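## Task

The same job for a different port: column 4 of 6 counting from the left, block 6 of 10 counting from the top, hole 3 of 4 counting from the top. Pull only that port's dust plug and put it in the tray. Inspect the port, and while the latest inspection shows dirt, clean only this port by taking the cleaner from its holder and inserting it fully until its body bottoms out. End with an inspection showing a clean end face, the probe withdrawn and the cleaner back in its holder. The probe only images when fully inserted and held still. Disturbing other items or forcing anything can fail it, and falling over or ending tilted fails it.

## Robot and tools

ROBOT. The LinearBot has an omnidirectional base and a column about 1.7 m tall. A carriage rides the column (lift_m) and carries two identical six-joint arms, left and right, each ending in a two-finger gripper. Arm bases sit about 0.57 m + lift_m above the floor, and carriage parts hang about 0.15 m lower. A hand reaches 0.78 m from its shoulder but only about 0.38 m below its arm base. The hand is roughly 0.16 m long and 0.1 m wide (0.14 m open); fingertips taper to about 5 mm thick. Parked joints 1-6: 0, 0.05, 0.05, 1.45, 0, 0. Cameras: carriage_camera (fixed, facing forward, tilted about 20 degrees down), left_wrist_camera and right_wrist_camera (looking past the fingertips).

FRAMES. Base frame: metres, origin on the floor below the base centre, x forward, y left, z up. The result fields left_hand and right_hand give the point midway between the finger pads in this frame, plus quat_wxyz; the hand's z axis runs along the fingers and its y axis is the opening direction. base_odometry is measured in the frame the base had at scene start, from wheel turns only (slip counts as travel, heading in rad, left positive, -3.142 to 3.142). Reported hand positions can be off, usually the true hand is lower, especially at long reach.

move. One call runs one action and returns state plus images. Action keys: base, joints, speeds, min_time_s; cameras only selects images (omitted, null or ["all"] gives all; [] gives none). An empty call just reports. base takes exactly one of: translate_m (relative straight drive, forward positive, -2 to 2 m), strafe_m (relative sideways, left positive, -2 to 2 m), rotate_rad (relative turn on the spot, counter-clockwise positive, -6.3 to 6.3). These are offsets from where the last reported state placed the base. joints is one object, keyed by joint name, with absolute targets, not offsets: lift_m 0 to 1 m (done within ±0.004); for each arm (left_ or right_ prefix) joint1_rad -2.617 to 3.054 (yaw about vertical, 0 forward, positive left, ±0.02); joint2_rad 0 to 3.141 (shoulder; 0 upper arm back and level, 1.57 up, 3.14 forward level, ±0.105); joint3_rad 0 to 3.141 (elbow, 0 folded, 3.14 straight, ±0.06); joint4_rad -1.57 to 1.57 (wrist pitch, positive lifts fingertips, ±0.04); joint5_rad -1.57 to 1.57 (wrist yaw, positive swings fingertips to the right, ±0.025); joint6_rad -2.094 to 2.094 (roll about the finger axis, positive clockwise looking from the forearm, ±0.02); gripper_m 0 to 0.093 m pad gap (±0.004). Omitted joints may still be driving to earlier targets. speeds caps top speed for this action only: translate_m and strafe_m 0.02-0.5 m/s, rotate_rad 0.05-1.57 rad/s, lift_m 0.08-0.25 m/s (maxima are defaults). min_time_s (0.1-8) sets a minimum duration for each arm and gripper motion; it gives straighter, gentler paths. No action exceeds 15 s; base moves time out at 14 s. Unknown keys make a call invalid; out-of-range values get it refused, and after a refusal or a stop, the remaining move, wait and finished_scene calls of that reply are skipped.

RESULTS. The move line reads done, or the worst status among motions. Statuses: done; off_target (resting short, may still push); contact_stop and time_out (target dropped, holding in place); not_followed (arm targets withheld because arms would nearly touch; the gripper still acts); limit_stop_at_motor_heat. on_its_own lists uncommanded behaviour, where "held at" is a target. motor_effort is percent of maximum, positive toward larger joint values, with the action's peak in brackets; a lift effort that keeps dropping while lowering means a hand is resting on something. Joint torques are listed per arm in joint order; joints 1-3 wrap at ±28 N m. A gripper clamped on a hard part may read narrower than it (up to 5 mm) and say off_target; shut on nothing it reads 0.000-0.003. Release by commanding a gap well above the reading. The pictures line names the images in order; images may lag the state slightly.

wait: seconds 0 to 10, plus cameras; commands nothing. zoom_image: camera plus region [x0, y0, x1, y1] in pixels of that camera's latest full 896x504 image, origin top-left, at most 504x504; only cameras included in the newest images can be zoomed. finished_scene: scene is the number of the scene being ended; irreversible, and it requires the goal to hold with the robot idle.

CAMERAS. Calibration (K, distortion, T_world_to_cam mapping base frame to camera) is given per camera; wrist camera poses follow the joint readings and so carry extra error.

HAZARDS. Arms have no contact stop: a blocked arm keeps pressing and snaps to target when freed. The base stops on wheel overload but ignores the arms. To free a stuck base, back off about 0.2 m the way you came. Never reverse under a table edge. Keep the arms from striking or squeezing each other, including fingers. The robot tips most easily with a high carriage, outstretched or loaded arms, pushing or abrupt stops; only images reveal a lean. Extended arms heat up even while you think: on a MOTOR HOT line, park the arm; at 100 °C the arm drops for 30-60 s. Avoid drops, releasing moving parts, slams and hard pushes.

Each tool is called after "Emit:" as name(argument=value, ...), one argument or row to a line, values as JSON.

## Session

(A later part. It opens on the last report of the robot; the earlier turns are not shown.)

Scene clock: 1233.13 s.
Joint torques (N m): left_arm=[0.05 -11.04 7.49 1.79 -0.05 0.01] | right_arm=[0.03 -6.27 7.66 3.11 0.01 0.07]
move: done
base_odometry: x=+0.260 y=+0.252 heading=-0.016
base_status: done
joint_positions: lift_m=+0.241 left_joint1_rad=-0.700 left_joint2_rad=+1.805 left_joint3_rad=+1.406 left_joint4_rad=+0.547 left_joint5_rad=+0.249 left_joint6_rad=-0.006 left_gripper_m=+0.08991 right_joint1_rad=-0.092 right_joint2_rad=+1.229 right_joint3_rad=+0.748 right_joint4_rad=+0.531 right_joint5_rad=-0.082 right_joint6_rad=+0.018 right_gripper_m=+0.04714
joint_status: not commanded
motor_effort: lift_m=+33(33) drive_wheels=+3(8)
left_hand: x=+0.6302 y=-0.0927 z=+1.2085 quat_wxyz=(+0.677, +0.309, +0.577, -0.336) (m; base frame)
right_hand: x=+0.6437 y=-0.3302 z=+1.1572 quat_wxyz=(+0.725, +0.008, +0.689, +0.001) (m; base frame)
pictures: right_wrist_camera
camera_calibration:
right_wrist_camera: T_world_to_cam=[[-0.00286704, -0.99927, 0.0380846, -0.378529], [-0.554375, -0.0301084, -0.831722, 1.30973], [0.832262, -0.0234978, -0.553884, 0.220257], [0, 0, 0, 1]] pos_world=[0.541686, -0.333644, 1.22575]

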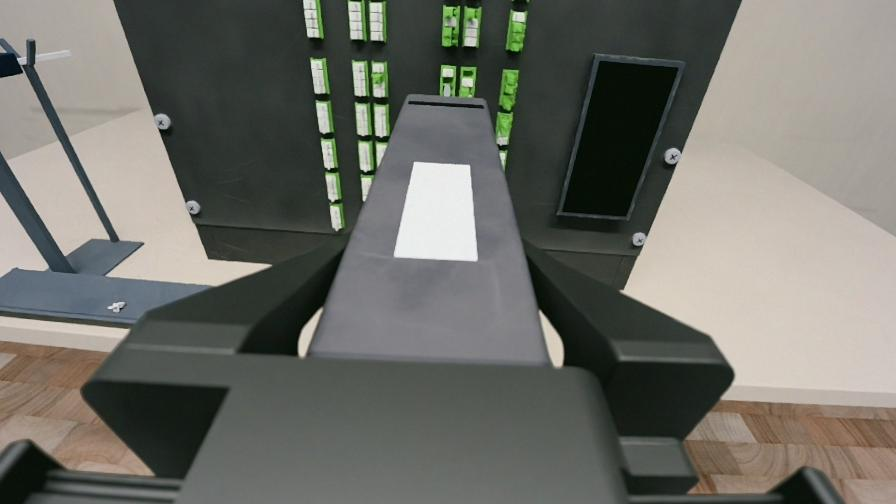

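Emit:
move(
  base={"translate_m":-0.002},
  joints={"right_joint5_rad":-0.095},
  speeds={"translate_m":0.02},
  cameras=[],
)

Emit:
move(
  joints={"right_joint5_rad":-0.084,"lift_m":0.2400},
  speeds={"lift_m":0.08},
  cameras=["right_wrist_camera"],
)

Emit:
zoom_image(
  camera="right_wrist_camera",
  region=[425, 50, 465, 110],
)

Scene clock: 1237.57 s.
Joint torques (N m): left_arm=[0.09 -11.08 7.46 1.79 -0.01 0.01] | right_arm=[-0.06 -6.23 7.68 3.12 -0.08 0.07]
move: done
base_odometry: x=+0.258 y=+0.252 heading=-0.016
base_status: done
joint_positions: lift_m=+0.241 left_joint1_rad=-0.701 left_joint2_rad=+1.805 left_joint3_rad=+1.406 left_joint4_rad=+0.548 left_joint5_rad=+0.249 left_joint6_rad=-0.006 left_gripper_m=+0.08991 right_joint1_rad=-0.092 right_joint2_rad=+1.228 right_joint3_rad=+0.748 right_joint4_rad=+0.530 right_joint5_rad=-0.086 right_joint6_rad=+0.018 right_gripper_m=+0.04714
joint_status: all done
motor_effort: lift_m=+33(33) drive_wheels=-1(7)
left_hand: x=+0.6296 y=-0.0933 z=+1.2086 quat_wxyz=(+0.677, +0.309, +0.577, -0.336) (m; base frame)
right_hand: x=+0.6436 y=-0.3294 z=+1.1573 quat_wxyz=(+0.725, +0.006, +0.689, +0.003) (m; base frame)
pictures: none
No camera images: "cameras" was empty.

Scene clock: 1237.87 s.
Joint torques (N m): left_arm=[0.14 -11 7.46 1.76 -0.01 0.01] | right_arm=[0.02 -6.23 7.68 3.13 0.01 0.07]
move: done
base_odometry: x=+0.258 y=+0.252 heading=-0.016
base_status: not commanded
joint_positions: lift_m=+0.240 left_joint1_rad=-0.701 left_joint2_rad=+1.805 left_joint3_rad=+1.406 left_joint4_rad=+0.547 left_joint5_rad=+0.249 left_joint6_rad=-0.006 left_gripper_m=+0.08991 right_joint1_rad=-0.092 right_joint2_rad=+1.228 right_joint3_rad=+0.748 right_joint4_rad=+0.530 right_joint5_rad=-0.086 right_joint6_rad=+0.018 right_gripper_m=+0.04714
joint_status: all done
motor_effort: lift_m=+33(34) drive_wheels=-1(1)
left_hand: x=+0.6296 y=-0.0933 z=+1.2077 quat_wxyz=(+0.677, +0.309, +0.577, -0.336) (m; base frame)
right_hand: x=+0.6436 y=-0.3294 z=+1.1564 quat_wxyz=(+0.724, +0.006, +0.689, +0.003) (m; base frame)
pictures: right_wrist_camera
camera_calibration:
right_wrist_camera: T_world_to_cam=[[0.00173392, -0.999266, 0.0382665, -0.380917], [-0.554842, -0.0327974, -0.831309, 1.30793], [0.831954, -0.0197905, -0.554491, 0.221956], [0, 0, 0, 1]] pos_world=[0.541699, -0.333348, 1.22495]

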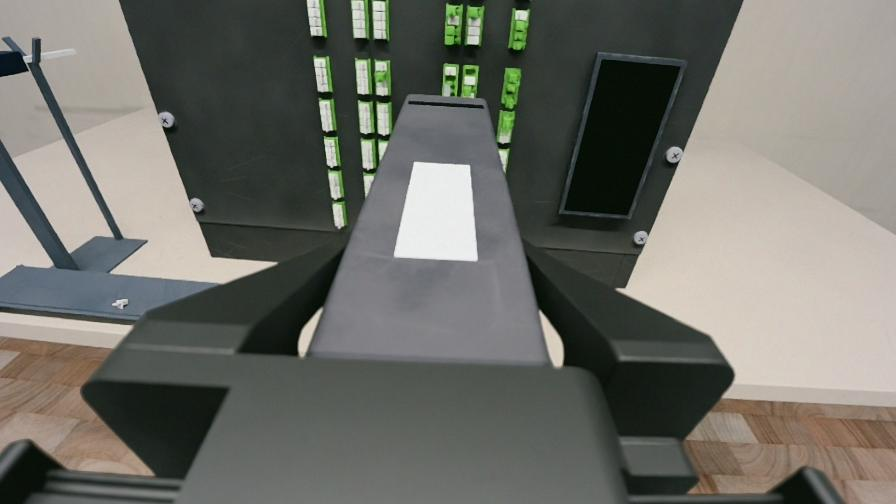

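Scaled by 8.400 from the camera's 896x504 image, which has a finer 1280x720 frame.

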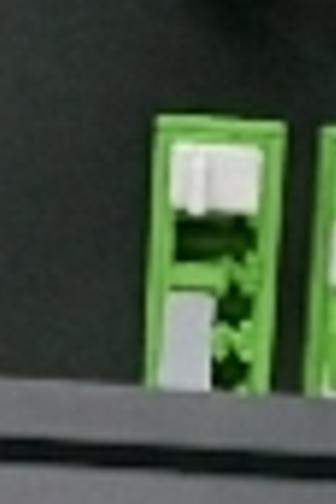

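Emit:
move(
  joints={"right_joint5_rad":-0.0725,"lift_m":0.2395},
  speeds={"lift_m":0.08},
  cameras=[],
)

Emit:
move(
  joints={"right_joint5_rad":-0.083},
  cameras=["right_wrist_camera"],
)

Emit:
zoom_image(
  camera="right_wrist_camera",
  region=[425, 50, 465, 110],
)

Scene clock: 1244.13 s.
Joint torques (N m): left_arm=[0.38 -11 7.53 1.75 -0.03 0] | right_arm=[0.01 -6.27 7.65 3.12 0.09 0.07]
move: done
base_odometry: x=+0.258 y=+0.252 heading=-0.016
base_status: not commanded
joint_positions: lift_m=+0.240 left_joint1_rad=-0.701 left_joint2_rad=+1.805 left_joint3_rad=+1.406 left_joint4_rad=+0.547 left_joint5_rad=+0.249 left_joint6_rad=-0.006 left_gripper_m=+0.08991 right_joint1_rad=-0.092 right_joint2_rad=+1.228 right_joint3_rad=+0.748 right_joint4_rad=+0.530 right_joint5_rad=-0.083 right_joint6_rad=+0.018 right_gripper_m=+0.04714
joint_status: all done
motor_effort: lift_m=+33(34) drive_wheels=-1(1)
left_hand: x=+0.6296 y=-0.0933 z=+1.2072 quat_wxyz=(+0.677, +0.309, +0.577, -0.336) (m; base frame)
right_hand: x=+0.6436 y=-0.3300 z=+1.1559 quat_wxyz=(+0.724, +0.008, +0.689, +0.002) (m; base frame)
pictures: none
No camera images: "cameras" was empty.

Scene clock: 1244.43 s.
Joint torques (N m): left_arm=[0.01 -10.93 7.51 1.78 -0.02 0.03] | right_arm=[0.01 -6.23 7.73 3.11 -0.01 0.07]
move: done
base_odometry: x=+0.258 y=+0.252 heading=-0.016
base_status: not commanded
joint_positions: lift_m=+0.240 left_joint1_rad=-0.701 left_joint2_rad=+1.805 left_joint3_rad=+1.406 left_joint4_rad=+0.547 left_joint5_rad=+0.249 left_joint6_rad=-0.006 left_gripper_m=+0.08991 right_joint1_rad=-0.092 right_joint2_rad=+1.228 right_joint3_rad=+0.748 right_joint4_rad=+0.530 right_joint5_rad=-0.083 right_joint6_rad=+0.018 right_gripper_m=+0.04714
joint_status: all done
motor_effort: lift_m=+33(33) drive_wheels=-1(1)
left_hand: x=+0.6296 y=-0.0933 z=+1.2072 quat_wxyz=(+0.677, +0.309, +0.577, -0.336) (m; base frame)
right_hand: x=+0.6436 y=-0.3300 z=+1.1559 quat_wxyz=(+0.724, +0.008, +0.689, +0.002) (m; base frame)
pictures: right_wrist_camera
camera_calibration:
right_wrist_camera: T_world_to_cam=[[-0.00211903, -0.999272, 0.0380845, -0.378886], [-0.554962, -0.0305064, -0.831316, 1.30834], [0.831873, -0.022897, -0.554494, 0.220694], [0, 0, 0, 1]] pos_world=[0.541686, -0.333644, 1.22445]

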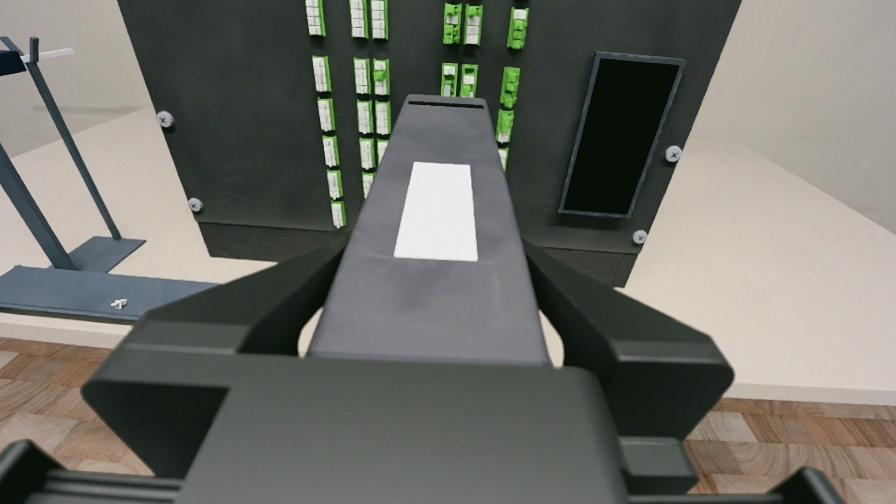

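Scaled by 8.400 from the camera's 896x504 image, which has a finer 1280x720 frame.

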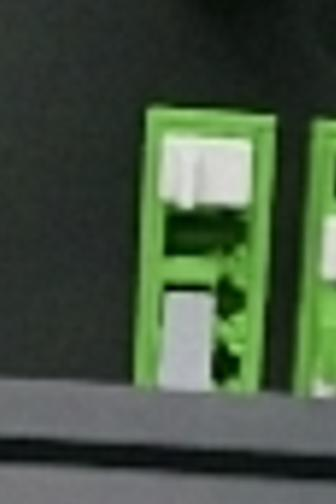

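Emit:
move(
  base={"translate_m":0.0025},
  speeds={"translate_m":0.02},
  cameras=["right_wrist_camera"],
)

Emit:
zoom_image(
  camera="right_wrist_camera",
  region=[425, 50, 465, 110],
)

Scene clock: 1247.93 s.
Joint torques (N m): left_arm=[0.02 -10.82 7.43 1.78 -0.05 0] | right_arm=[0.02 -6.13 7.8 3.11 0 0.07]
move: done
base_odometry: x=+0.260 y=+0.252 heading=-0.016
base_status: done
joint_positions: lift_m=+0.240 left_joint1_rad=-0.700 left_joint2_rad=+1.805 left_joint3_rad=+1.406 left_joint4_rad=+0.547 left_joint5_rad=+0.249 left_joint6_rad=-0.006 left_gripper_m=+0.08991 right_joint1_rad=-0.092 right_joint2_rad=+1.227 right_joint3_rad=+0.747 right_joint4_rad=+0.530 right_joint5_rad=-0.083 right_joint6_rad=+0.018 right_gripper_m=+0.04714
joint_status: not commanded
motor_effort: lift_m=+33(33) drive_wheels=+3(6)
left_hand: x=+0.6299 y=-0.0930 z=+1.2073 quat_wxyz=(+0.677, +0.309, +0.577, -0.336) (m; base frame)
right_hand: x=+0.6433 y=-0.3299 z=+1.1559 quat_wxyz=(+0.725, +0.008, +0.689, +0.002) (m; base frame)
pictures: right_wrist_camera
camera_calibration:
right_wrist_camera: T_world_to_cam=[[-0.00135657, -0.999271, 0.0381648, -0.379298], [-0.554649, -0.0310044, -0.831506, 1.30807], [0.832083, -0.0222961, -0.554203, 0.220673], [0, 0, 0, 1]] pos_world=[0.54139, -0.333545, 1.22445]

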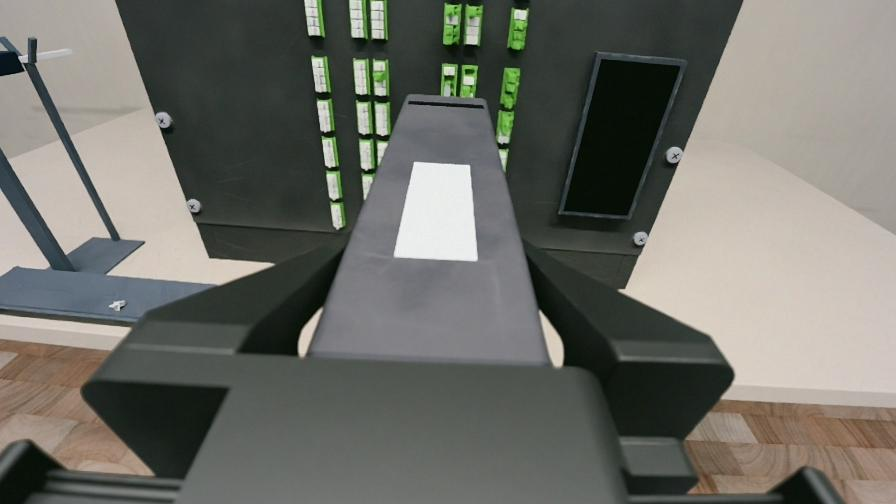

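Scaled by 8.400 from the camera's 896x504 image, which has a finer 1280x720 frame.

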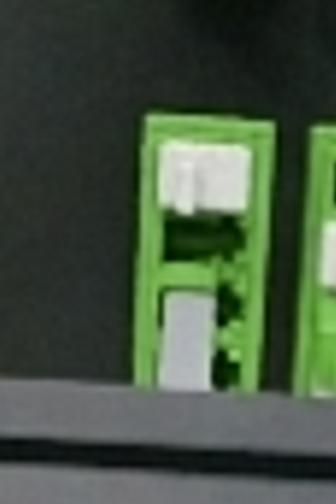

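Emit:
move(
  base={"translate_m":0.002},
  speeds={"translate_m":0.02},
  cameras=["right_wrist_camera"],
)

Emit:
zoom_image(
  camera="right_wrist_camera",
  region=[425, 50, 465, 110],
)

Scene clock: 1250.67 s.
Joint torques (N m): left_arm=[-0.08 -11.07 7.51 1.8 -0.03 0.05] | right_arm=[-0.01 -5.52 7.98 3.12 0.01 0.07]
move: done
base_odometry: x=+0.262 y=+0.252 heading=-0.017
base_status: done
joint_positions: lift_m=+0.240 left_joint1_rad=-0.700 left_joint2_rad=+1.805 left_joint3_rad=+1.406 left_joint4_rad=+0.547 left_joint5_rad=+0.249 left_joint6_rad=-0.006 left_gripper_m=+0.08991 right_joint1_rad=-0.092 right_joint2_rad=+1.221 right_joint3_rad=+0.746 right_joint4_rad=+0.529 right_joint5_rad=-0.084 right_joint6_rad=+0.018 right_gripper_m=+0.04714
joint_status: not commanded
motor_effort: lift_m=+33(33) drive_wheels=+4(9)
left_hand: x=+0.6299 y=-0.0930 z=+1.2073 quat_wxyz=(+0.677, +0.309, +0.577, -0.336) (m; base frame)
right_hand: x=+0.6420 y=-0.3295 z=+1.1574 quat_wxyz=(+0.726, +0.007, +0.688, +0.002) (m; base frame)
pictures: right_wrist_camera
camera_calibration:
right_wrist_camera: T_world_to_cam=[[-0.00032203, -0.99926, 0.0384641, -0.380066], [-0.551814, -0.0319002, -0.833357, 1.30855], [0.833967, -0.0214934, -0.551396, 0.218417], [0, 0, 0, 1]] pos_world=[0.539803, -0.333347, 1.22554]

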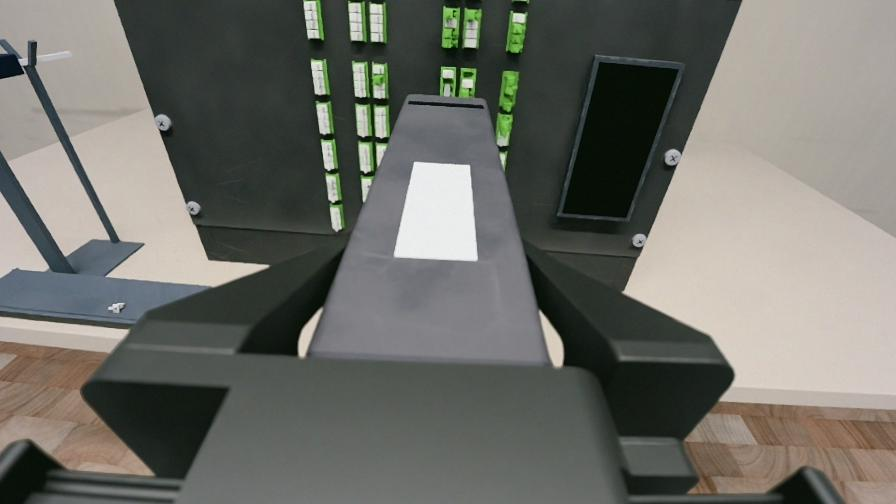

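Scaled by 8.400 from the camera's 896x504 image, which has a finer 1280x720 frame.

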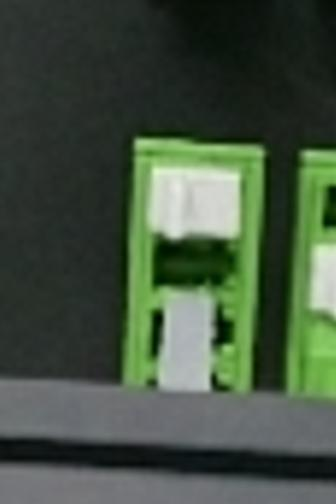

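Emit:
move(
  base={"translate_m":-0.004},
  joints={"right_joint5_rad":-0.084,"lift_m":0.2385},
  speeds={"translate_m":0.02,"lift_m":0.08},
  cameras=["right_wrist_camera"],
)

Emit:
zoom_image(
  camera="right_wrist_camera",
  region=[425, 50, 465, 110],
)

Scene clock: 1258.17 s.
Joint torques (N m): left_arm=[0.16 -11.06 7.49 1.78 -0.03 -0.01] | right_arm=[0.01 -5.56 7.94 3.11 0 0.07]
move: done
base_odometry: x=+0.258 y=+0.252 heading=-0.017
base_status: done
joint_positions: lift_m=+0.238 left_joint1_rad=-0.700 left_joint2_rad=+1.805 left_joint3_rad=+1.406 left_joint4_rad=+0.547 left_joint5_rad=+0.249 left_joint6_rad=-0.006 left_gripper_m=+0.08991 right_joint1_rad=-0.092 right_joint2_rad=+1.221 right_joint3_rad=+0.746 right_joint4_rad=+0.529 right_joint5_rad=-0.084 right_joint6_rad=+0.018 right_gripper_m=+0.04714
joint_status: all done
motor_effort: lift_m=+34(35) drive_wheels=-1(5)
left_hand: x=+0.6299 y=-0.0930 z=+1.2062 quat_wxyz=(+0.677, +0.309, +0.577, -0.336) (m; base frame)
right_hand: x=+0.6421 y=-0.3295 z=+1.1563 quat_wxyz=(+0.726, +0.007, +0.688, +0.002) (m; base frame)
pictures: right_wrist_camera
camera_calibration:
right_wrist_camera: T_world_to_cam=[[-0.000283771, -0.999257, 0.0385496, -0.380148], [-0.551445, -0.0320022, -0.833597, 1.30775], [0.834211, -0.0214945, -0.551026, 0.217141], [0, 0, 0, 1]] pos_world=[0.539904, -0.333347, 1.22444]

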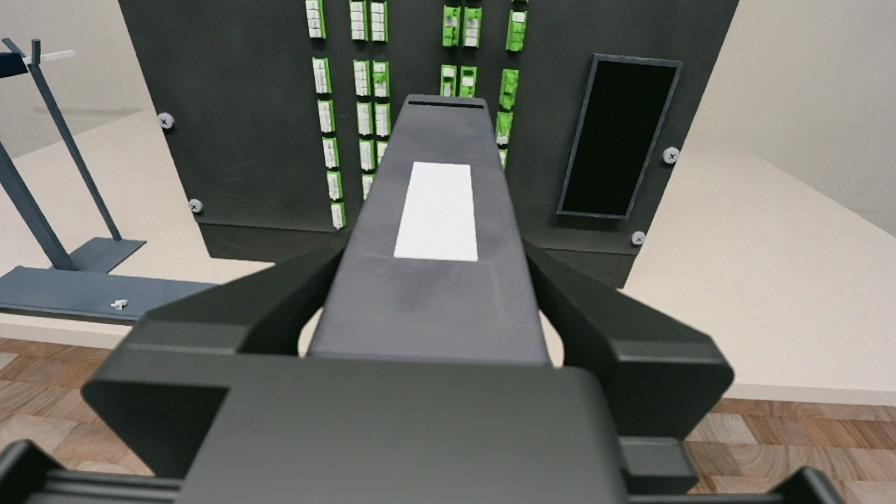

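Scaled by 8.400 from the camera's 896x504 image, which has a finer 1280x720 frame.

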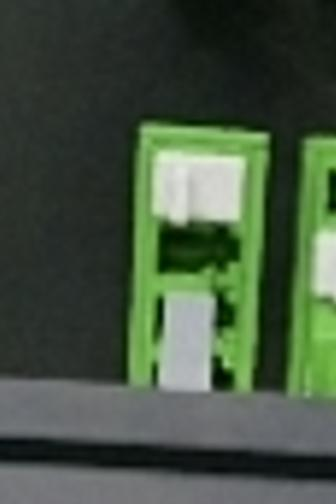

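Emit:
move(
  joints={"right_joint5_rad":-0.0975,"lift_m":0.2369},
  speeds={"lift_m":0.08},
  cameras=[],
)

Emit:
move(
  joints={"right_joint5_rad":-0.086},
  cameras=["right_wrist_camera","left_wrist_camera"],
)

Emit:
zoom_image(
  camera="right_wrist_camera",
  region=[425, 50, 465, 110],
)

Emit:
zoom_image(
  camera="left_wrist_camera",
  region=[385, 125, 465, 175],
)

Scene clock: 1263.43 s.
Joint torques (N m): left_arm=[0.4 -10.91 7.49 1.8 -0.02 0.04] | right_arm=[-0.01 -5.49 7.94 3.11 -0.11 0.07]
move: done
base_odometry: x=+0.258 y=+0.252 heading=-0.017
base_status: not commanded
joint_positions: lift_m=+0.237 left_joint1_rad=-0.700 left_joint2_rad=+1.805 left_joint3_rad=+1.406 left_joint4_rad=+0.547 left_joint5_rad=+0.249 left_joint6_rad=-0.006 left_gripper_m=+0.08991 right_joint1_rad=-0.092 right_joint2_rad=+1.221 right_joint3_rad=+0.746 right_joint4_rad=+0.530 right_joint5_rad=-0.088 right_joint6_rad=+0.018 right_gripper_m=+0.04714
joint_status: all done
motor_effort: lift_m=+33(34) drive_wheels=-1(1)
left_hand: x=+0.6299 y=-0.0930 z=+1.2046 quat_wxyz=(+0.677, +0.309, +0.577, -0.336) (m; base frame)
right_hand: x=+0.6421 y=-0.3289 z=+1.1549 quat_wxyz=(+0.726, +0.006, +0.688, +0.004) (m; base frame)
pictures: none
No camera images: "cameras" was empty.

Scene clock: 1263.73 s.
Joint torques (N m): left_arm=[0.16 -11.03 7.46 1.77 -0.02 0] | right_arm=[0.01 -5.56 7.94 3.12 0.02 0.07]
move: done
base_odometry: x=+0.258 y=+0.252 heading=-0.017
base_status: not commanded
joint_positions: lift_m=+0.237 left_joint1_rad=-0.700 left_joint2_rad=+1.805 left_joint3_rad=+1.406 left_joint4_rad=+0.547 left_joint5_rad=+0.249 left_joint6_rad=-0.006 left_gripper_m=+0.08991 right_joint1_rad=-0.092 right_joint2_rad=+1.221 right_joint3_rad=+0.746 right_joint4_rad=+0.530 right_joint5_rad=-0.088 right_joint6_rad=+0.018 right_gripper_m=+0.04714
joint_status: all done
motor_effort: lift_m=+33(33) drive_wheels=-1(1)
left_hand: x=+0.6299 y=-0.0930 z=+1.2046 quat_wxyz=(+0.677, +0.309, +0.577, -0.336) (m; base frame)
right_hand: x=+0.6421 y=-0.3289 z=+1.1549 quat_wxyz=(+0.726, +0.006, +0.688, +0.004) (m; base frame)
pictures: left_wrist_camera, right_wrist_camera
camera_calibration:
left_wrist_camera: T_world_to_cam=[[-0.817854, -0.575179, -0.01687, 0.486138], [-0.240965, 0.36896, -0.897666, 1.27597], [0.522543, -0.730094, -0.440353, 0.257947], [0, 0, 0, 1]] pos_world=[0.570266, -0.00283984, 1.26718]
right_wrist_camera: T_world_to_cam=[[0.00347119, -0.999241, 0.0388043, -0.382127], [-0.551018, -0.0342933, -0.833788, 1.3057], [0.834486, -0.0184876, -0.550719, 0.216871], [0, 0, 0, 1]] pos_world=[0.539817, -0.333051, 1.22294]

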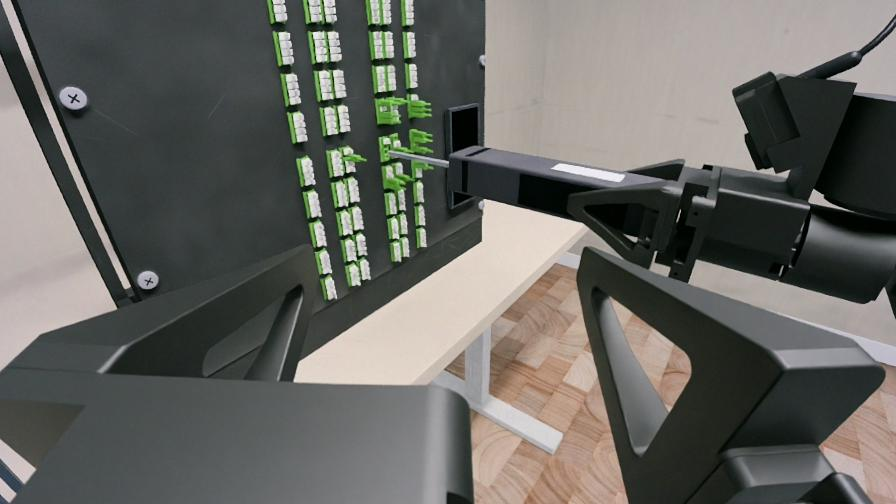

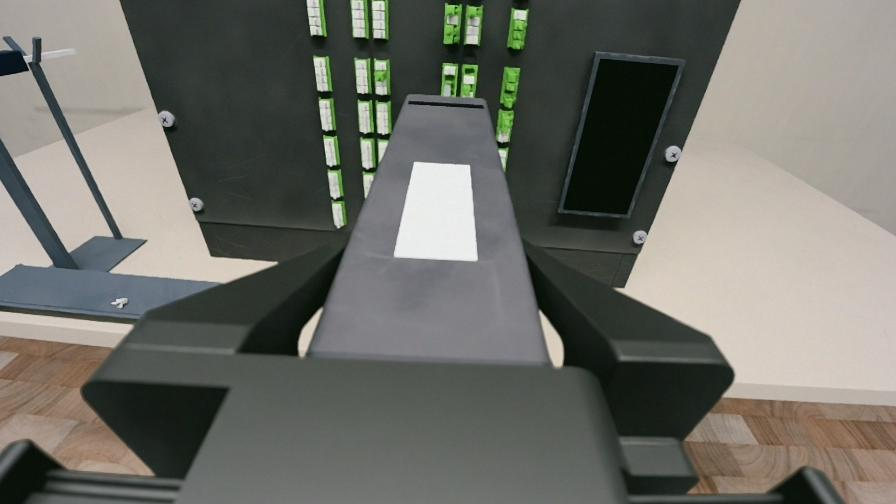

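Scaled by 8.400 from the camera's 896x504 image, which has a finer 1280x720 frame.

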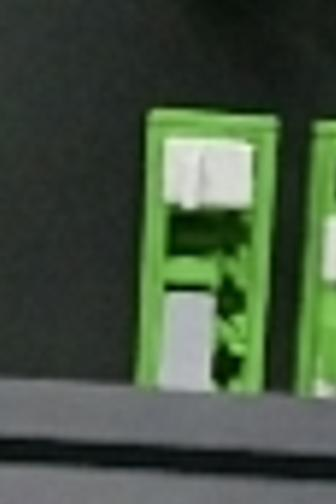

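Scaled by 6.300 from the camera's 896x504 image, which has a finer 1280x720 frame.

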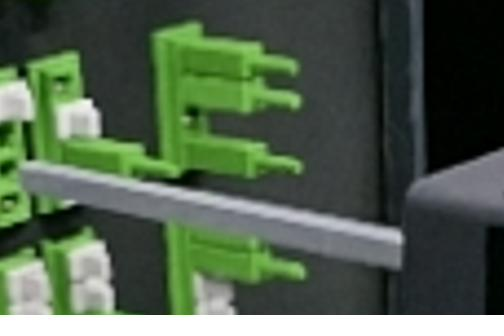

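Emit:
move(
  base={"translate_m":0.0035},
  joints={"lift_m":0.2365},
  speeds={"translate_m":0.02,"lift_m":0.08},
  cameras=["right_wrist_camera"],
)

Emit:
zoom_image(
  camera="right_wrist_camera",
  region=[425, 50, 465, 110],
)

Scene clock: 1267.20 s.
Joint torques (N m): left_arm=[0.1 -10.97 7.43 1.78 0.01 0.04] | right_arm=[0.01 -5.55 7.91 3.11 0.02 0.07]
move: done
base_odometry: x=+0.262 y=+0.252 heading=-0.017
base_status: done
joint_positions: lift_m=+0.237 left_joint1_rad=-0.700 left_joint2_rad=+1.805 left_joint3_rad=+1.406 left_joint4_rad=+0.547 left_joint5_rad=+0.249 left_joint6_rad=-0.006 left_gripper_m=+0.08991 right_joint1_rad=-0.092 right_joint2_rad=+1.221 right_joint3_rad=+0.746 right_joint4_rad=+0.529 right_joint5_rad=-0.088 right_joint6_rad=+0.018 right_gripper_m=+0.04714
joint_status: all done
motor_effort: lift_m=+33(33) drive_wheels=+3(5)
left_hand: x=+0.6301 y=-0.0929 z=+1.2042 quat_wxyz=(+0.677, +0.309, +0.577, -0.336) (m; base frame)
right_hand: x=+0.6421 y=-0.3289 z=+1.1544 quat_wxyz=(+0.726, +0.006, +0.688, +0.004) (m; base frame)
pictures: right_wrist_camera
camera_calibration:
right_wrist_camera: T_world_to_cam=[[0.00342986, -0.999244, 0.0387199, -0.381987], [-0.551319, -0.0341935, -0.833594, 1.30538], [0.834288, -0.0184879, -0.551019, 0.217043], [0, 0, 0, 1]] pos_world=[0.539916, -0.33305, 1.22254]

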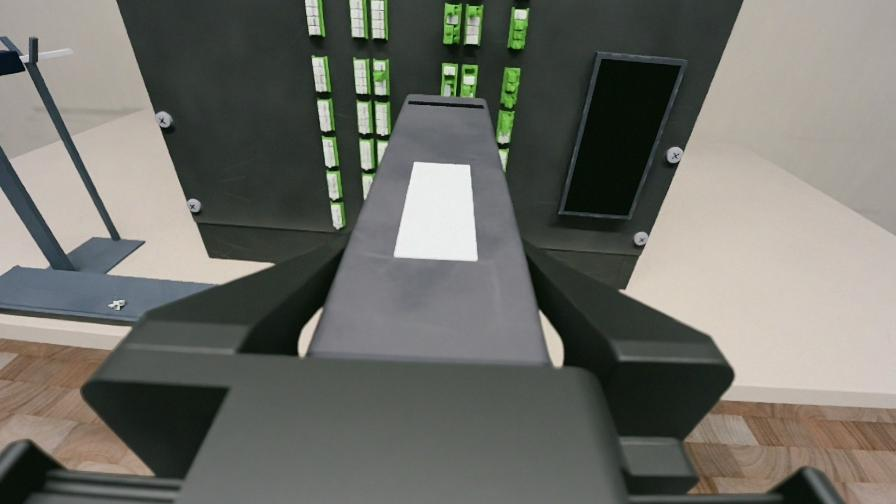

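Scaled by 8.400 from the camera's 896x504 image, which has a finer 1280x720 frame.

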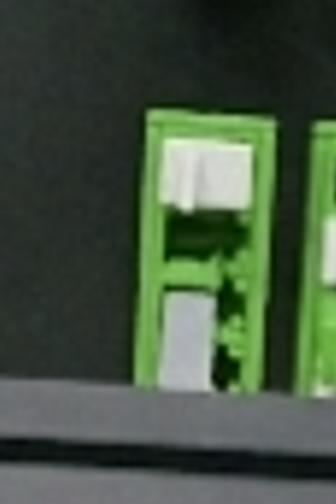

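Emit:
move(
  base={"translate_m":0.003},
  speeds={"translate_m":0.02},
  cameras=["right_wrist_camera"],
)

Emit:
zoom_image(
  camera="right_wrist_camera",
  region=[425, 50, 465, 110],
)

Scene clock: 1270.83 s.
Joint torques (N m): left_arm=[-0.08 -10.86 7.47 1.8 0.03 0.06] | right_arm=[0.01 -5.55 7.97 3.1 0.01 0.07]
move: done
base_odometry: x=+0.265 y=+0.252 heading=-0.018
base_status: done
joint_positions: lift_m=+0.237 left_joint1_rad=-0.699 left_joint2_rad=+1.805 left_joint3_rad=+1.406 left_joint4_rad=+0.547 left_joint5_rad=+0.249 left_joint6_rad=-0.006 left_gripper_m=+0.08991 right_joint1_rad=-0.092 right_joint2_rad=+1.221 right_joint3_rad=+0.746 right_joint4_rad=+0.531 right_joint5_rad=-0.089 right_joint6_rad=+0.018 right_gripper_m=+0.04714
joint_status: not commanded
motor_effort: lift_m=+33(33) drive_wheels=+4(8)
left_hand: x=+0.6304 y=-0.0926 z=+1.2042 quat_wxyz=(+0.677, +0.309, +0.577, -0.335) (m; base frame)
right_hand: x=+0.6420 y=-0.3288 z=+1.1548 quat_wxyz=(+0.726, +0.005, +0.687, +0.004) (m; base frame)
pictures: right_wrist_camera
camera_calibration:
right_wrist_camera: T_world_to_cam=[[0.0038448, -0.999236, 0.0388924, -0.382327], [-0.550061, -0.0345934, -0.834408, 1.30563], [0.835116, -0.0181851, -0.549774, 0.215448], [0, 0, 0, 1]] pos_world=[0.539721, -0.332951, 1.22274]

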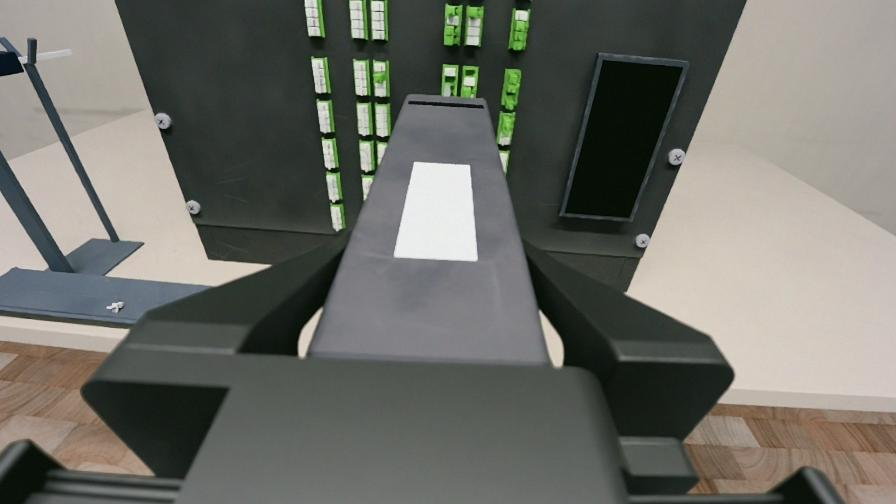

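Scaled by 8.400 from the camera's 896x504 image, which has a finer 1280x720 frame.

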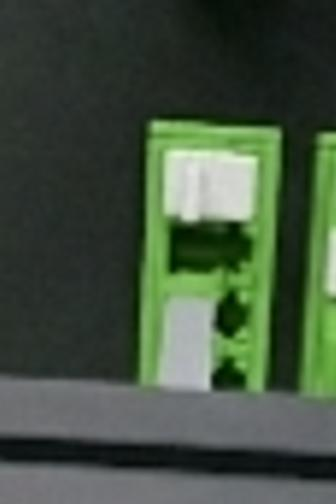

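Emit:
move(
  base={"translate_m":0.002},
  speeds={"translate_m":0.02},
  cameras=[],
)

Emit:
move(
  base={"translate_m":0.002},
  speeds={"translate_m":0.02},
  cameras=["right_wrist_camera"],
)

Emit:
zoom_image(
  camera="right_wrist_camera",
  region=[425, 50, 465, 110],
)

Scene clock: 1276.37 s.
Joint torques (N m): left_arm=[-0.01 -10.81 7.39 1.81 0 0.07] | right_arm=[0.01 -5.59 8.01 3.09 0.01 0.07]
move: done
base_odometry: x=+0.267 y=+0.252 heading=-0.018
base_status: done
joint_positions: lift_m=+0.237 left_joint1_rad=-0.699 left_joint2_rad=+1.805 left_joint3_rad=+1.406 left_joint4_rad=+0.547 left_joint5_rad=+0.248 left_joint6_rad=-0.006 left_gripper_m=+0.08991 right_joint1_rad=-0.092 right_joint2_rad=+1.221 right_joint3_rad=+0.746 right_joint4_rad=+0.531 right_joint5_rad=-0.089 right_joint6_rad=+0.018 right_gripper_m=+0.04714
joint_status: not commanded
motor_effort: lift_m=+33(33) drive_wheels=+4(8)
left_hand: x=+0.6304 y=-0.0925 z=+1.2042 quat_wxyz=(+0.677, +0.308, +0.578, -0.335) (m; base frame)
right_hand: x=+0.6420 y=-0.3288 z=+1.1549 quat_wxyz=(+0.727, +0.005, +0.687, +0.004) (m; base frame)
pictures: none
No camera images: "cameras" was empty.

Scene clock: 1276.93 s.
Joint torques (N m): left_arm=[0.02 -10.91 7.73 1.8 -0.05 0.05] | right_arm=[0.01 -5.38 7.92 3.1 0.02 0.08]
move: done
base_odometry: x=+0.269 y=+0.251 heading=-0.019
base_status: done
joint_positions: lift_m=+0.237 left_joint1_rad=-0.699 left_joint2_rad=+1.805 left_joint3_rad=+1.406 left_joint4_rad=+0.547 left_joint5_rad=+0.248 left_joint6_rad=-0.006 left_gripper_m=+0.08991 right_joint1_rad=-0.092 right_joint2_rad=+1.220 right_joint3_rad=+0.745 right_joint4_rad=+0.531 right_joint5_rad=-0.089 right_joint6_rad=+0.018 right_gripper_m=+0.04714
joint_status: not commanded
motor_effort: lift_m=+33(33) drive_wheels=+4(8)
left_hand: x=+0.6304 y=-0.0925 z=+1.2042 quat_wxyz=(+0.677, +0.308, +0.578, -0.335) (m; base frame)
right_hand: x=+0.6417 y=-0.3287 z=+1.1550 quat_wxyz=(+0.727, +0.005, +0.687, +0.004) (m; base frame)
pictures: right_wrist_camera
camera_calibration:
right_wrist_camera: T_world_to_cam=[[0.0045058, -0.999228, 0.0390384, -0.382867], [-0.549374, -0.0350932, -0.834839, 1.30557], [0.835564, -0.017685, -0.549108, 0.214998], [0, 0, 0, 1]] pos_world=[0.539326, -0.332952, 1.22294]

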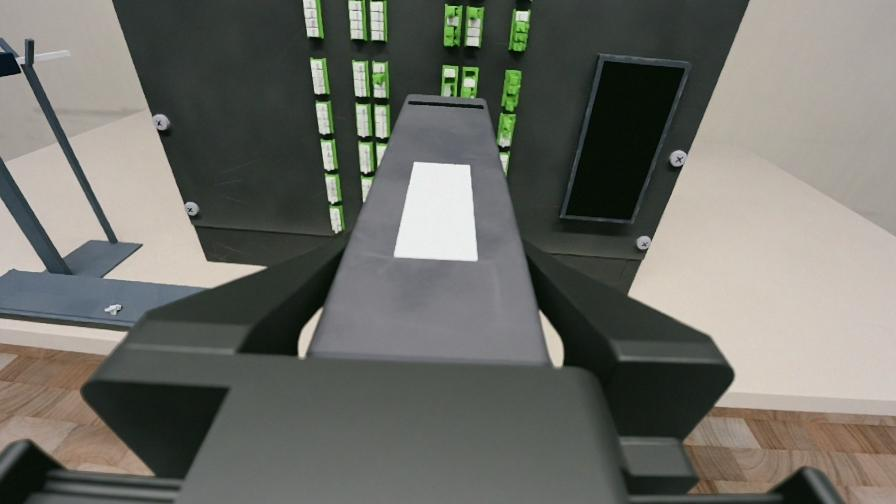

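Scaled by 8.400 from the camera's 896x504 image, which has a finer 1280x720 frame.

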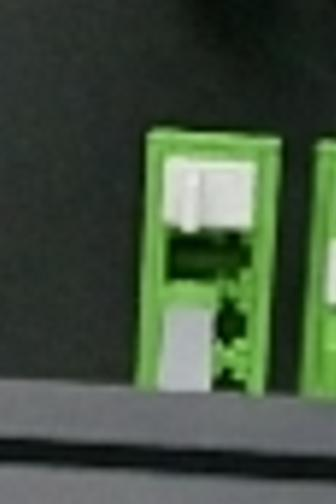

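Emit:
move(
  base={"translate_m":0.002},
  speeds={"translate_m":0.02},
  cameras=[],
)

Emit:
move(
  base={"translate_m":0.002},
  speeds={"translate_m":0.02},
  cameras=["right_wrist_camera","left_wrist_camera"],
)

Emit:
zoom_image(
  camera="right_wrist_camera",
  region=[425, 50, 465, 110],
)

Emit:
zoom_image(
  camera="left_wrist_camera",
  region=[385, 125, 465, 175],
)

Scene clock: 1282.47 s.
Joint torques (N m): left_arm=[0.03 -10.84 7.42 1.76 0 0.02] | right_arm=[0.01 -4.75 8.17 3.18 0.06 0.07]
move: done
base_odometry: x=+0.271 y=+0.251 heading=-0.019
base_status: done
joint_positions: lift_m=+0.237 left_joint1_rad=-0.699 left_joint2_rad=+1.805 left_joint3_rad=+1.406 left_joint4_rad=+0.548 left_joint5_rad=+0.248 left_joint6_rad=-0.006 left_gripper_m=+0.08991 right_joint1_rad=-0.092 right_joint2_rad=+1.212 right_joint3_rad=+0.744 right_joint4_rad=+0.524 right_joint5_rad=-0.092 right_joint6_rad=+0.018 right_gripper_m=+0.04714
joint_status: not commanded
motor_effort: lift_m=+33(33) drive_wheels=+5(9)
left_hand: x=+0.6304 y=-0.0925 z=+1.2044 quat_wxyz=(+0.678, +0.308, +0.577, -0.335) (m; base frame)
right_hand: x=+0.6402 y=-0.3280 z=+1.1556 quat_wxyz=(+0.726, +0.004, +0.687, +0.005) (m; base frame)
pictures: none
No camera images: "cameras" was empty.

Scene clock: 1282.97 s.
Joint torques (N m): left_arm=[-0.02 -10.89 7.6 1.81 -0.01 0.05] | right_arm=[0.01 -4.1 8.28 3.24 0.09 0.07]
move: done
base_odometry: x=+0.272 y=+0.251 heading=-0.020
base_status: done
joint_positions: lift_m=+0.237 left_joint1_rad=-0.699 left_joint2_rad=+1.805 left_joint3_rad=+1.406 left_joint4_rad=+0.548 left_joint5_rad=+0.248 left_joint6_rad=-0.006 left_gripper_m=+0.08991 right_joint1_rad=-0.092 right_joint2_rad=+1.205 right_joint3_rad=+0.741 right_joint4_rad=+0.518 right_joint5_rad=-0.096 right_joint6_rad=+0.018 right_gripper_m=+0.04714
joint_status: not commanded
motor_effort: lift_m=+33(33) drive_wheels=+5(10)
left_hand: x=+0.6304 y=-0.0925 z=+1.2044 quat_wxyz=(+0.678, +0.308, +0.577, -0.335) (m; base frame)
right_hand: x=+0.6388 y=-0.3273 z=+1.1557 quat_wxyz=(+0.726, +0.003, +0.688, +0.006) (m; base frame)
pictures: left_wrist_camera, right_wrist_camera
camera_calibration:
left_wrist_camera: T_world_to_cam=[[-0.816995, -0.576396, -0.0169288, 0.486188], [-0.241057, 0.368054, -0.898013, 1.27611], [0.523842, -0.729591, -0.439643, 0.256319], [0, 0, 0, 1]] pos_world=[0.570559, -0.00243303, 1.26688]
right_wrist_camera: T_world_to_cam=[[0.0106962, -0.999175, 0.0391736, -0.385667], [-0.551149, -0.0385788, -0.833515, 1.3031], [0.834339, -0.0126751, -0.551107, 0.222436], [0, 0, 0, 1]] pos_world=[0.536739, -0.332257, 1.22385]

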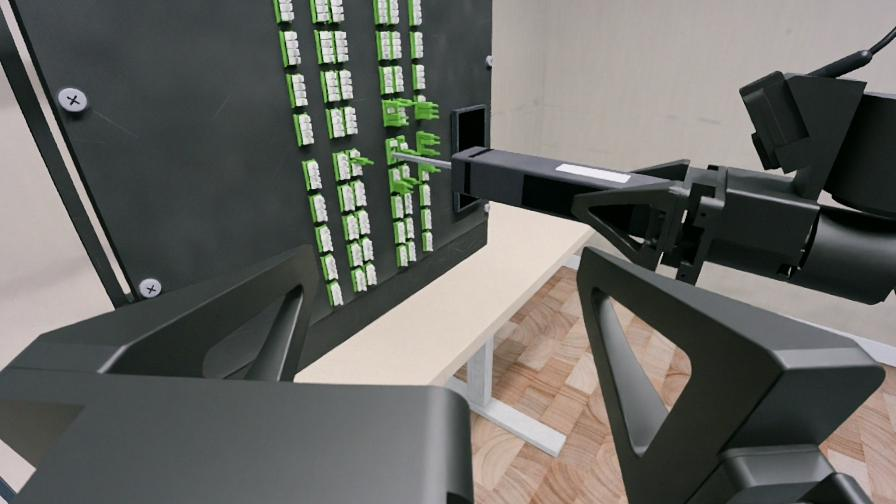

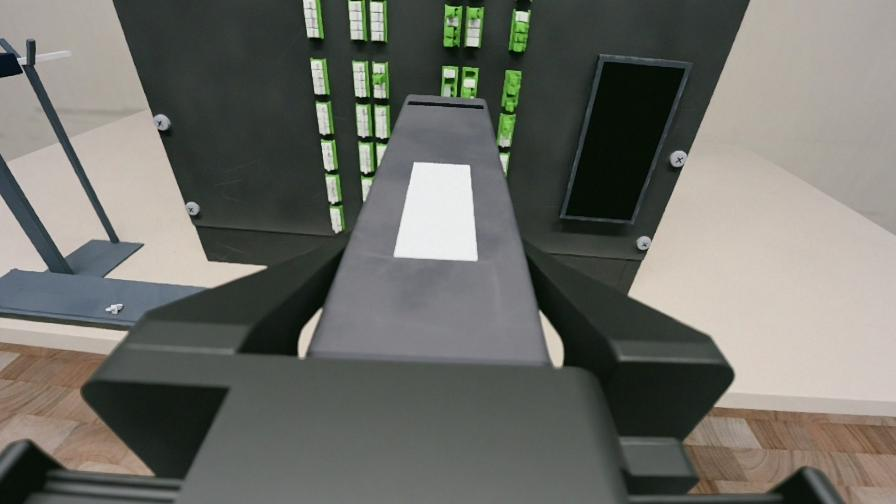

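Scaled by 8.400 from the camera's 896x504 image, which has a finer 1280x720 frame.

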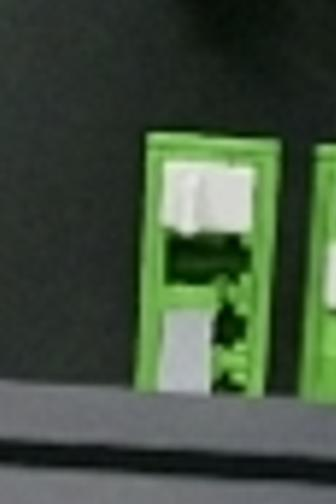

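Scaled by 6.300 from the camera's 896x504 image, which has a finer 1280x720 frame.

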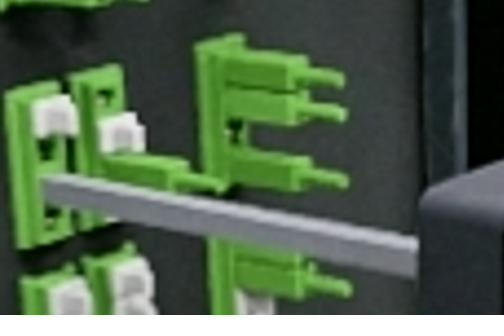

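Emit:
move(
  base={"strafe_m":0.002},
  speeds={"strafe_m":0.02},
  cameras=[],
)

Emit:
move(
  base={"strafe_m":0.0015},
  speeds={"strafe_m":0.02},
  cameras=[],
)

Emit:
move(
  base={"strafe_m":0.0015},
  speeds={"strafe_m":0.02},
  cameras=[],
)

Scene clock: 1290.80 s.
Joint torques (N m): left_arm=[0.01 -10.96 7.45 1.78 -0.01 0] | right_arm=[0.02 -4.01 8.31 3.24 0.07 0.07]
move: done
base_odometry: x=+0.272 y=+0.253 heading=-0.021
base_status: done
joint_positions: lift_m=+0.237 left_joint1_rad=-0.699 left_joint2_rad=+1.805 left_joint3_rad=+1.406 left_joint4_rad=+0.548 left_joint5_rad=+0.249 left_joint6_rad=-0.005 left_gripper_m=+0.08991 right_joint1_rad=-0.092 right_joint2_rad=+1.205 right_joint3_rad=+0.741 right_joint4_rad=+0.518 right_joint5_rad=-0.094 right_joint6_rad=+0.018 right_gripper_m=+0.04714
joint_status: not commanded
motor_effort: lift_m=+33(33) drive_wheels=+3(6)
left_hand: x=+0.6304 y=-0.0925 z=+1.2044 quat_wxyz=(+0.678, +0.309, +0.577, -0.335) (m; base frame)
right_hand: x=+0.6388 y=-0.3277 z=+1.1557 quat_wxyz=(+0.726, +0.004, +0.688, +0.005) (m; base frame)
pictures: none
No camera images: "cameras" was empty.

Scene clock: 1291.27 s.
Joint torques (N m): left_arm=[0.01 -11.02 7.71 1.8 0.01 0.02] | right_arm=[0.02 -4.23 8.32 3.23 0.08 0.07]
move: done
base_odometry: x=+0.272 y=+0.254 heading=-0.021
base_status: done
joint_positions: lift_m=+0.237 left_joint1_rad=-0.698 left_joint2_rad=+1.805 left_joint3_rad=+1.406 left_joint4_rad=+0.548 left_joint5_rad=+0.248 left_joint6_rad=-0.005 left_gripper_m=+0.08991 right_joint1_rad=-0.092 right_joint2_rad=+1.207 right_joint3_rad=+0.741 right_joint4_rad=+0.519 right_joint5_rad=-0.093 right_joint6_rad=+0.018 right_gripper_m=+0.04714
joint_status: not commanded
motor_effort: lift_m=+33(33) drive_wheels=+3(7)
left_hand: x=+0.6307 y=-0.0922 z=+1.2044 quat_wxyz=(+0.678, +0.308, +0.577, -0.335) (m; base frame)
right_hand: x=+0.6391 y=-0.3278 z=+1.1555 quat_wxyz=(+0.726, +0.004, +0.688, +0.005) (m; base frame)
pictures: none
No camera images: "cameras" was empty.

Scene clock: 1291.73 s.
Joint torques (N m): left_arm=[-0.03 -10.85 7.57 1.81 -0.05 0.02] | right_arm=[0.08 -4.36 8.32 3.22 0.04 0.07]
move: done
base_odometry: x=+0.272 y=+0.255 heading=-0.022
base_status: done
joint_positions: lift_m=+0.237 left_joint1_rad=-0.698 left_joint2_rad=+1.805 left_joint3_rad=+1.406 left_joint4_rad=+0.548 left_joint5_rad=+0.248 left_joint6_rad=-0.005 left_gripper_m=+0.08991 right_joint1_rad=-0.092 right_joint2_rad=+1.208 right_joint3_rad=+0.741 right_joint4_rad=+0.521 right_joint5_rad=-0.092 right_joint6_rad=+0.018 right_gripper_m=+0.04714
joint_status: not commanded
motor_effort: lift_m=+33(33) drive_wheels=+3(5)
left_hand: x=+0.6307 y=-0.0922 z=+1.2044 quat_wxyz=(+0.678, +0.308, +0.577, -0.335) (m; base frame)
right_hand: x=+0.6393 y=-0.3280 z=+1.1553 quat_wxyz=(+0.726, +0.004, +0.688, +0.005) (m; base frame)
pictures: none
No camera images: "cameras" was empty.

Emit:
move(
  base={"strafe_m":0.002},
  speeds={"strafe_m":0.02},
  cameras=[],
)

Emit:
move(
  base={"strafe_m":0.002},
  speeds={"strafe_m":0.02},
  cameras=["right_wrist_camera"],
)

Emit:
zoom_image(
  camera="right_wrist_camera",
  region=[425, 50, 465, 110],
)

Emit:
move(
  base={"translate_m":0.002},
  speeds={"translate_m":0.02},
  cameras=[],
)

Scene clock: 1299.10 s.
Joint torques (N m): left_arm=[-0.05 -11.04 7.51 1.79 0.03 -0.01] | right_arm=[0.09 -4.42 8.31 3.2 0.05 0.07]
move: done
base_odometry: x=+0.273 y=+0.257 heading=-0.022
base_status: done
joint_positions: lift_m=+0.237 left_joint1_rad=-0.699 left_joint2_rad=+1.805 left_joint3_rad=+1.406 left_joint4_rad=+0.547 left_joint5_rad=+0.248 left_joint6_rad=-0.005 left_gripper_m=+0.08991 right_joint1_rad=-0.092 right_joint2_rad=+1.209 right_joint3_rad=+0.741 right_joint4_rad=+0.522 right_joint5_rad=-0.089 right_joint6_rad=+0.018 right_gripper_m=+0.04714
joint_status: not commanded
motor_effort: lift_m=+33(33) drive_wheels=+3(5)
left_hand: x=+0.6306 y=-0.0924 z=+1.2043 quat_wxyz=(+0.678, +0.308, +0.577, -0.335) (m; base frame)
right_hand: x=+0.6395 y=-0.3286 z=+1.1552 quat_wxyz=(+0.726, +0.005, +0.688, +0.004) (m; base frame)
pictures: none
No camera images: "cameras" was empty.

Scene clock: 1299.67 s.
Joint torques (N m): left_arm=[0.29 -10.93 7.58 1.77 -0.03 0.02] | right_arm=[0.09 -4.57 8.29 3.19 0 0.07]
move: done
base_odometry: x=+0.273 y=+0.259 heading=-0.023
base_status: done
joint_positions: lift_m=+0.237 left_joint1_rad=-0.698 left_joint2_rad=+1.805 left_joint3_rad=+1.406 left_joint4_rad=+0.547 left_joint5_rad=+0.248 left_joint6_rad=-0.005 left_gripper_m=+0.08991 right_joint1_rad=-0.092 right_joint2_rad=+1.210 right_joint3_rad=+0.741 right_joint4_rad=+0.524 right_joint5_rad=-0.087 right_joint6_rad=+0.018 right_gripper_m=+0.04714
joint_status: not commanded
motor_effort: lift_m=+33(33) drive_wheels=+3(5)
left_hand: x=+0.6307 y=-0.0922 z=+1.2043 quat_wxyz=(+0.678, +0.308, +0.577, -0.335) (m; base frame)
right_hand: x=+0.6398 y=-0.3291 z=+1.1550 quat_wxyz=(+0.726, +0.006, +0.688, +0.003) (m; base frame)
pictures: right_wrist_camera
camera_calibration:
right_wrist_camera: T_world_to_cam=[[0.00155924, -0.999252, 0.0386353, -0.380894], [-0.55106, -0.0330984, -0.833809, 1.30505], [0.834464, -0.0199902, -0.550699, 0.218393], [0, 0, 0, 1]] pos_world=[0.537511, -0.333049, 1.22314]

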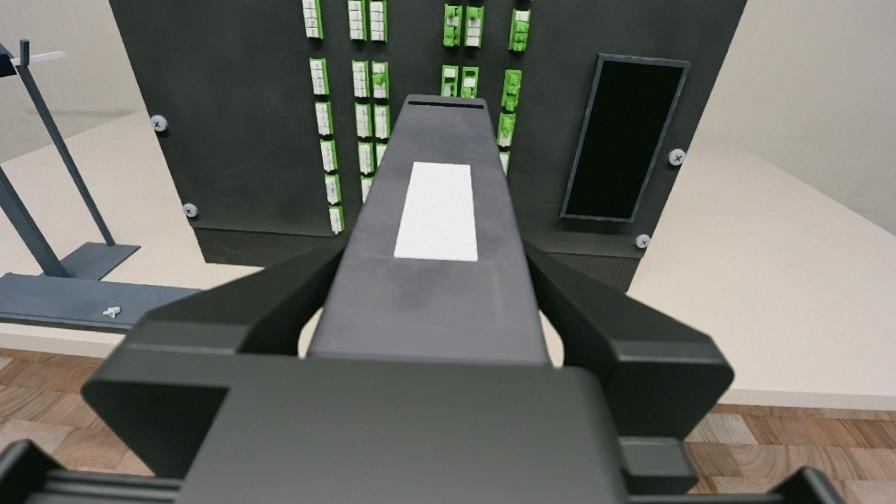

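Scaled by 8.400 from the camera's 896x504 image, which has a finer 1280x720 frame.

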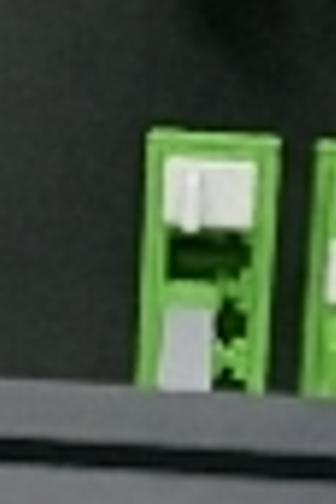

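Scene clock: 1300.17 s.
Joint torques (N m): left_arm=[0.08 -11.03 7.54 1.77 0.01 0] | right_arm=[0.1 -4.21 8.39 3.21 0.01 0.07]
move: done
base_odometry: x=+0.275 y=+0.259 heading=-0.023
base_status: done
joint_positions: lift_m=+0.237 left_joint1_rad=-0.699 left_joint2_rad=+1.805 left_joint3_rad=+1.406 left_joint4_rad=+0.548 left_joint5_rad=+0.248 left_joint6_rad=-0.005 left_gripper_m=+0.08991 right_joint1_rad=-0.092 right_joint2_rad=+1.206 right_joint3_rad=+0.740 right_joint4_rad=+0.521 right_joint5_rad=-0.088 right_joint6_rad=+0.018 right_gripper_m=+0.04714
joint_status: not commanded
motor_effort: lift_m=+33(33) drive_wheels=+3(11)
left_hand: x=+0.6304 y=-0.0925 z=+1.2044 quat_wxyz=(+0.678, +0.308, +0.577, -0.335) (m; base frame)
right_hand: x=+0.6389 y=-0.3289 z=+1.1556 quat_wxyz=(+0.726, +0.006, +0.687, +0.003) (m; base frame)
pictures: none
No camera images: "cameras" was empty.


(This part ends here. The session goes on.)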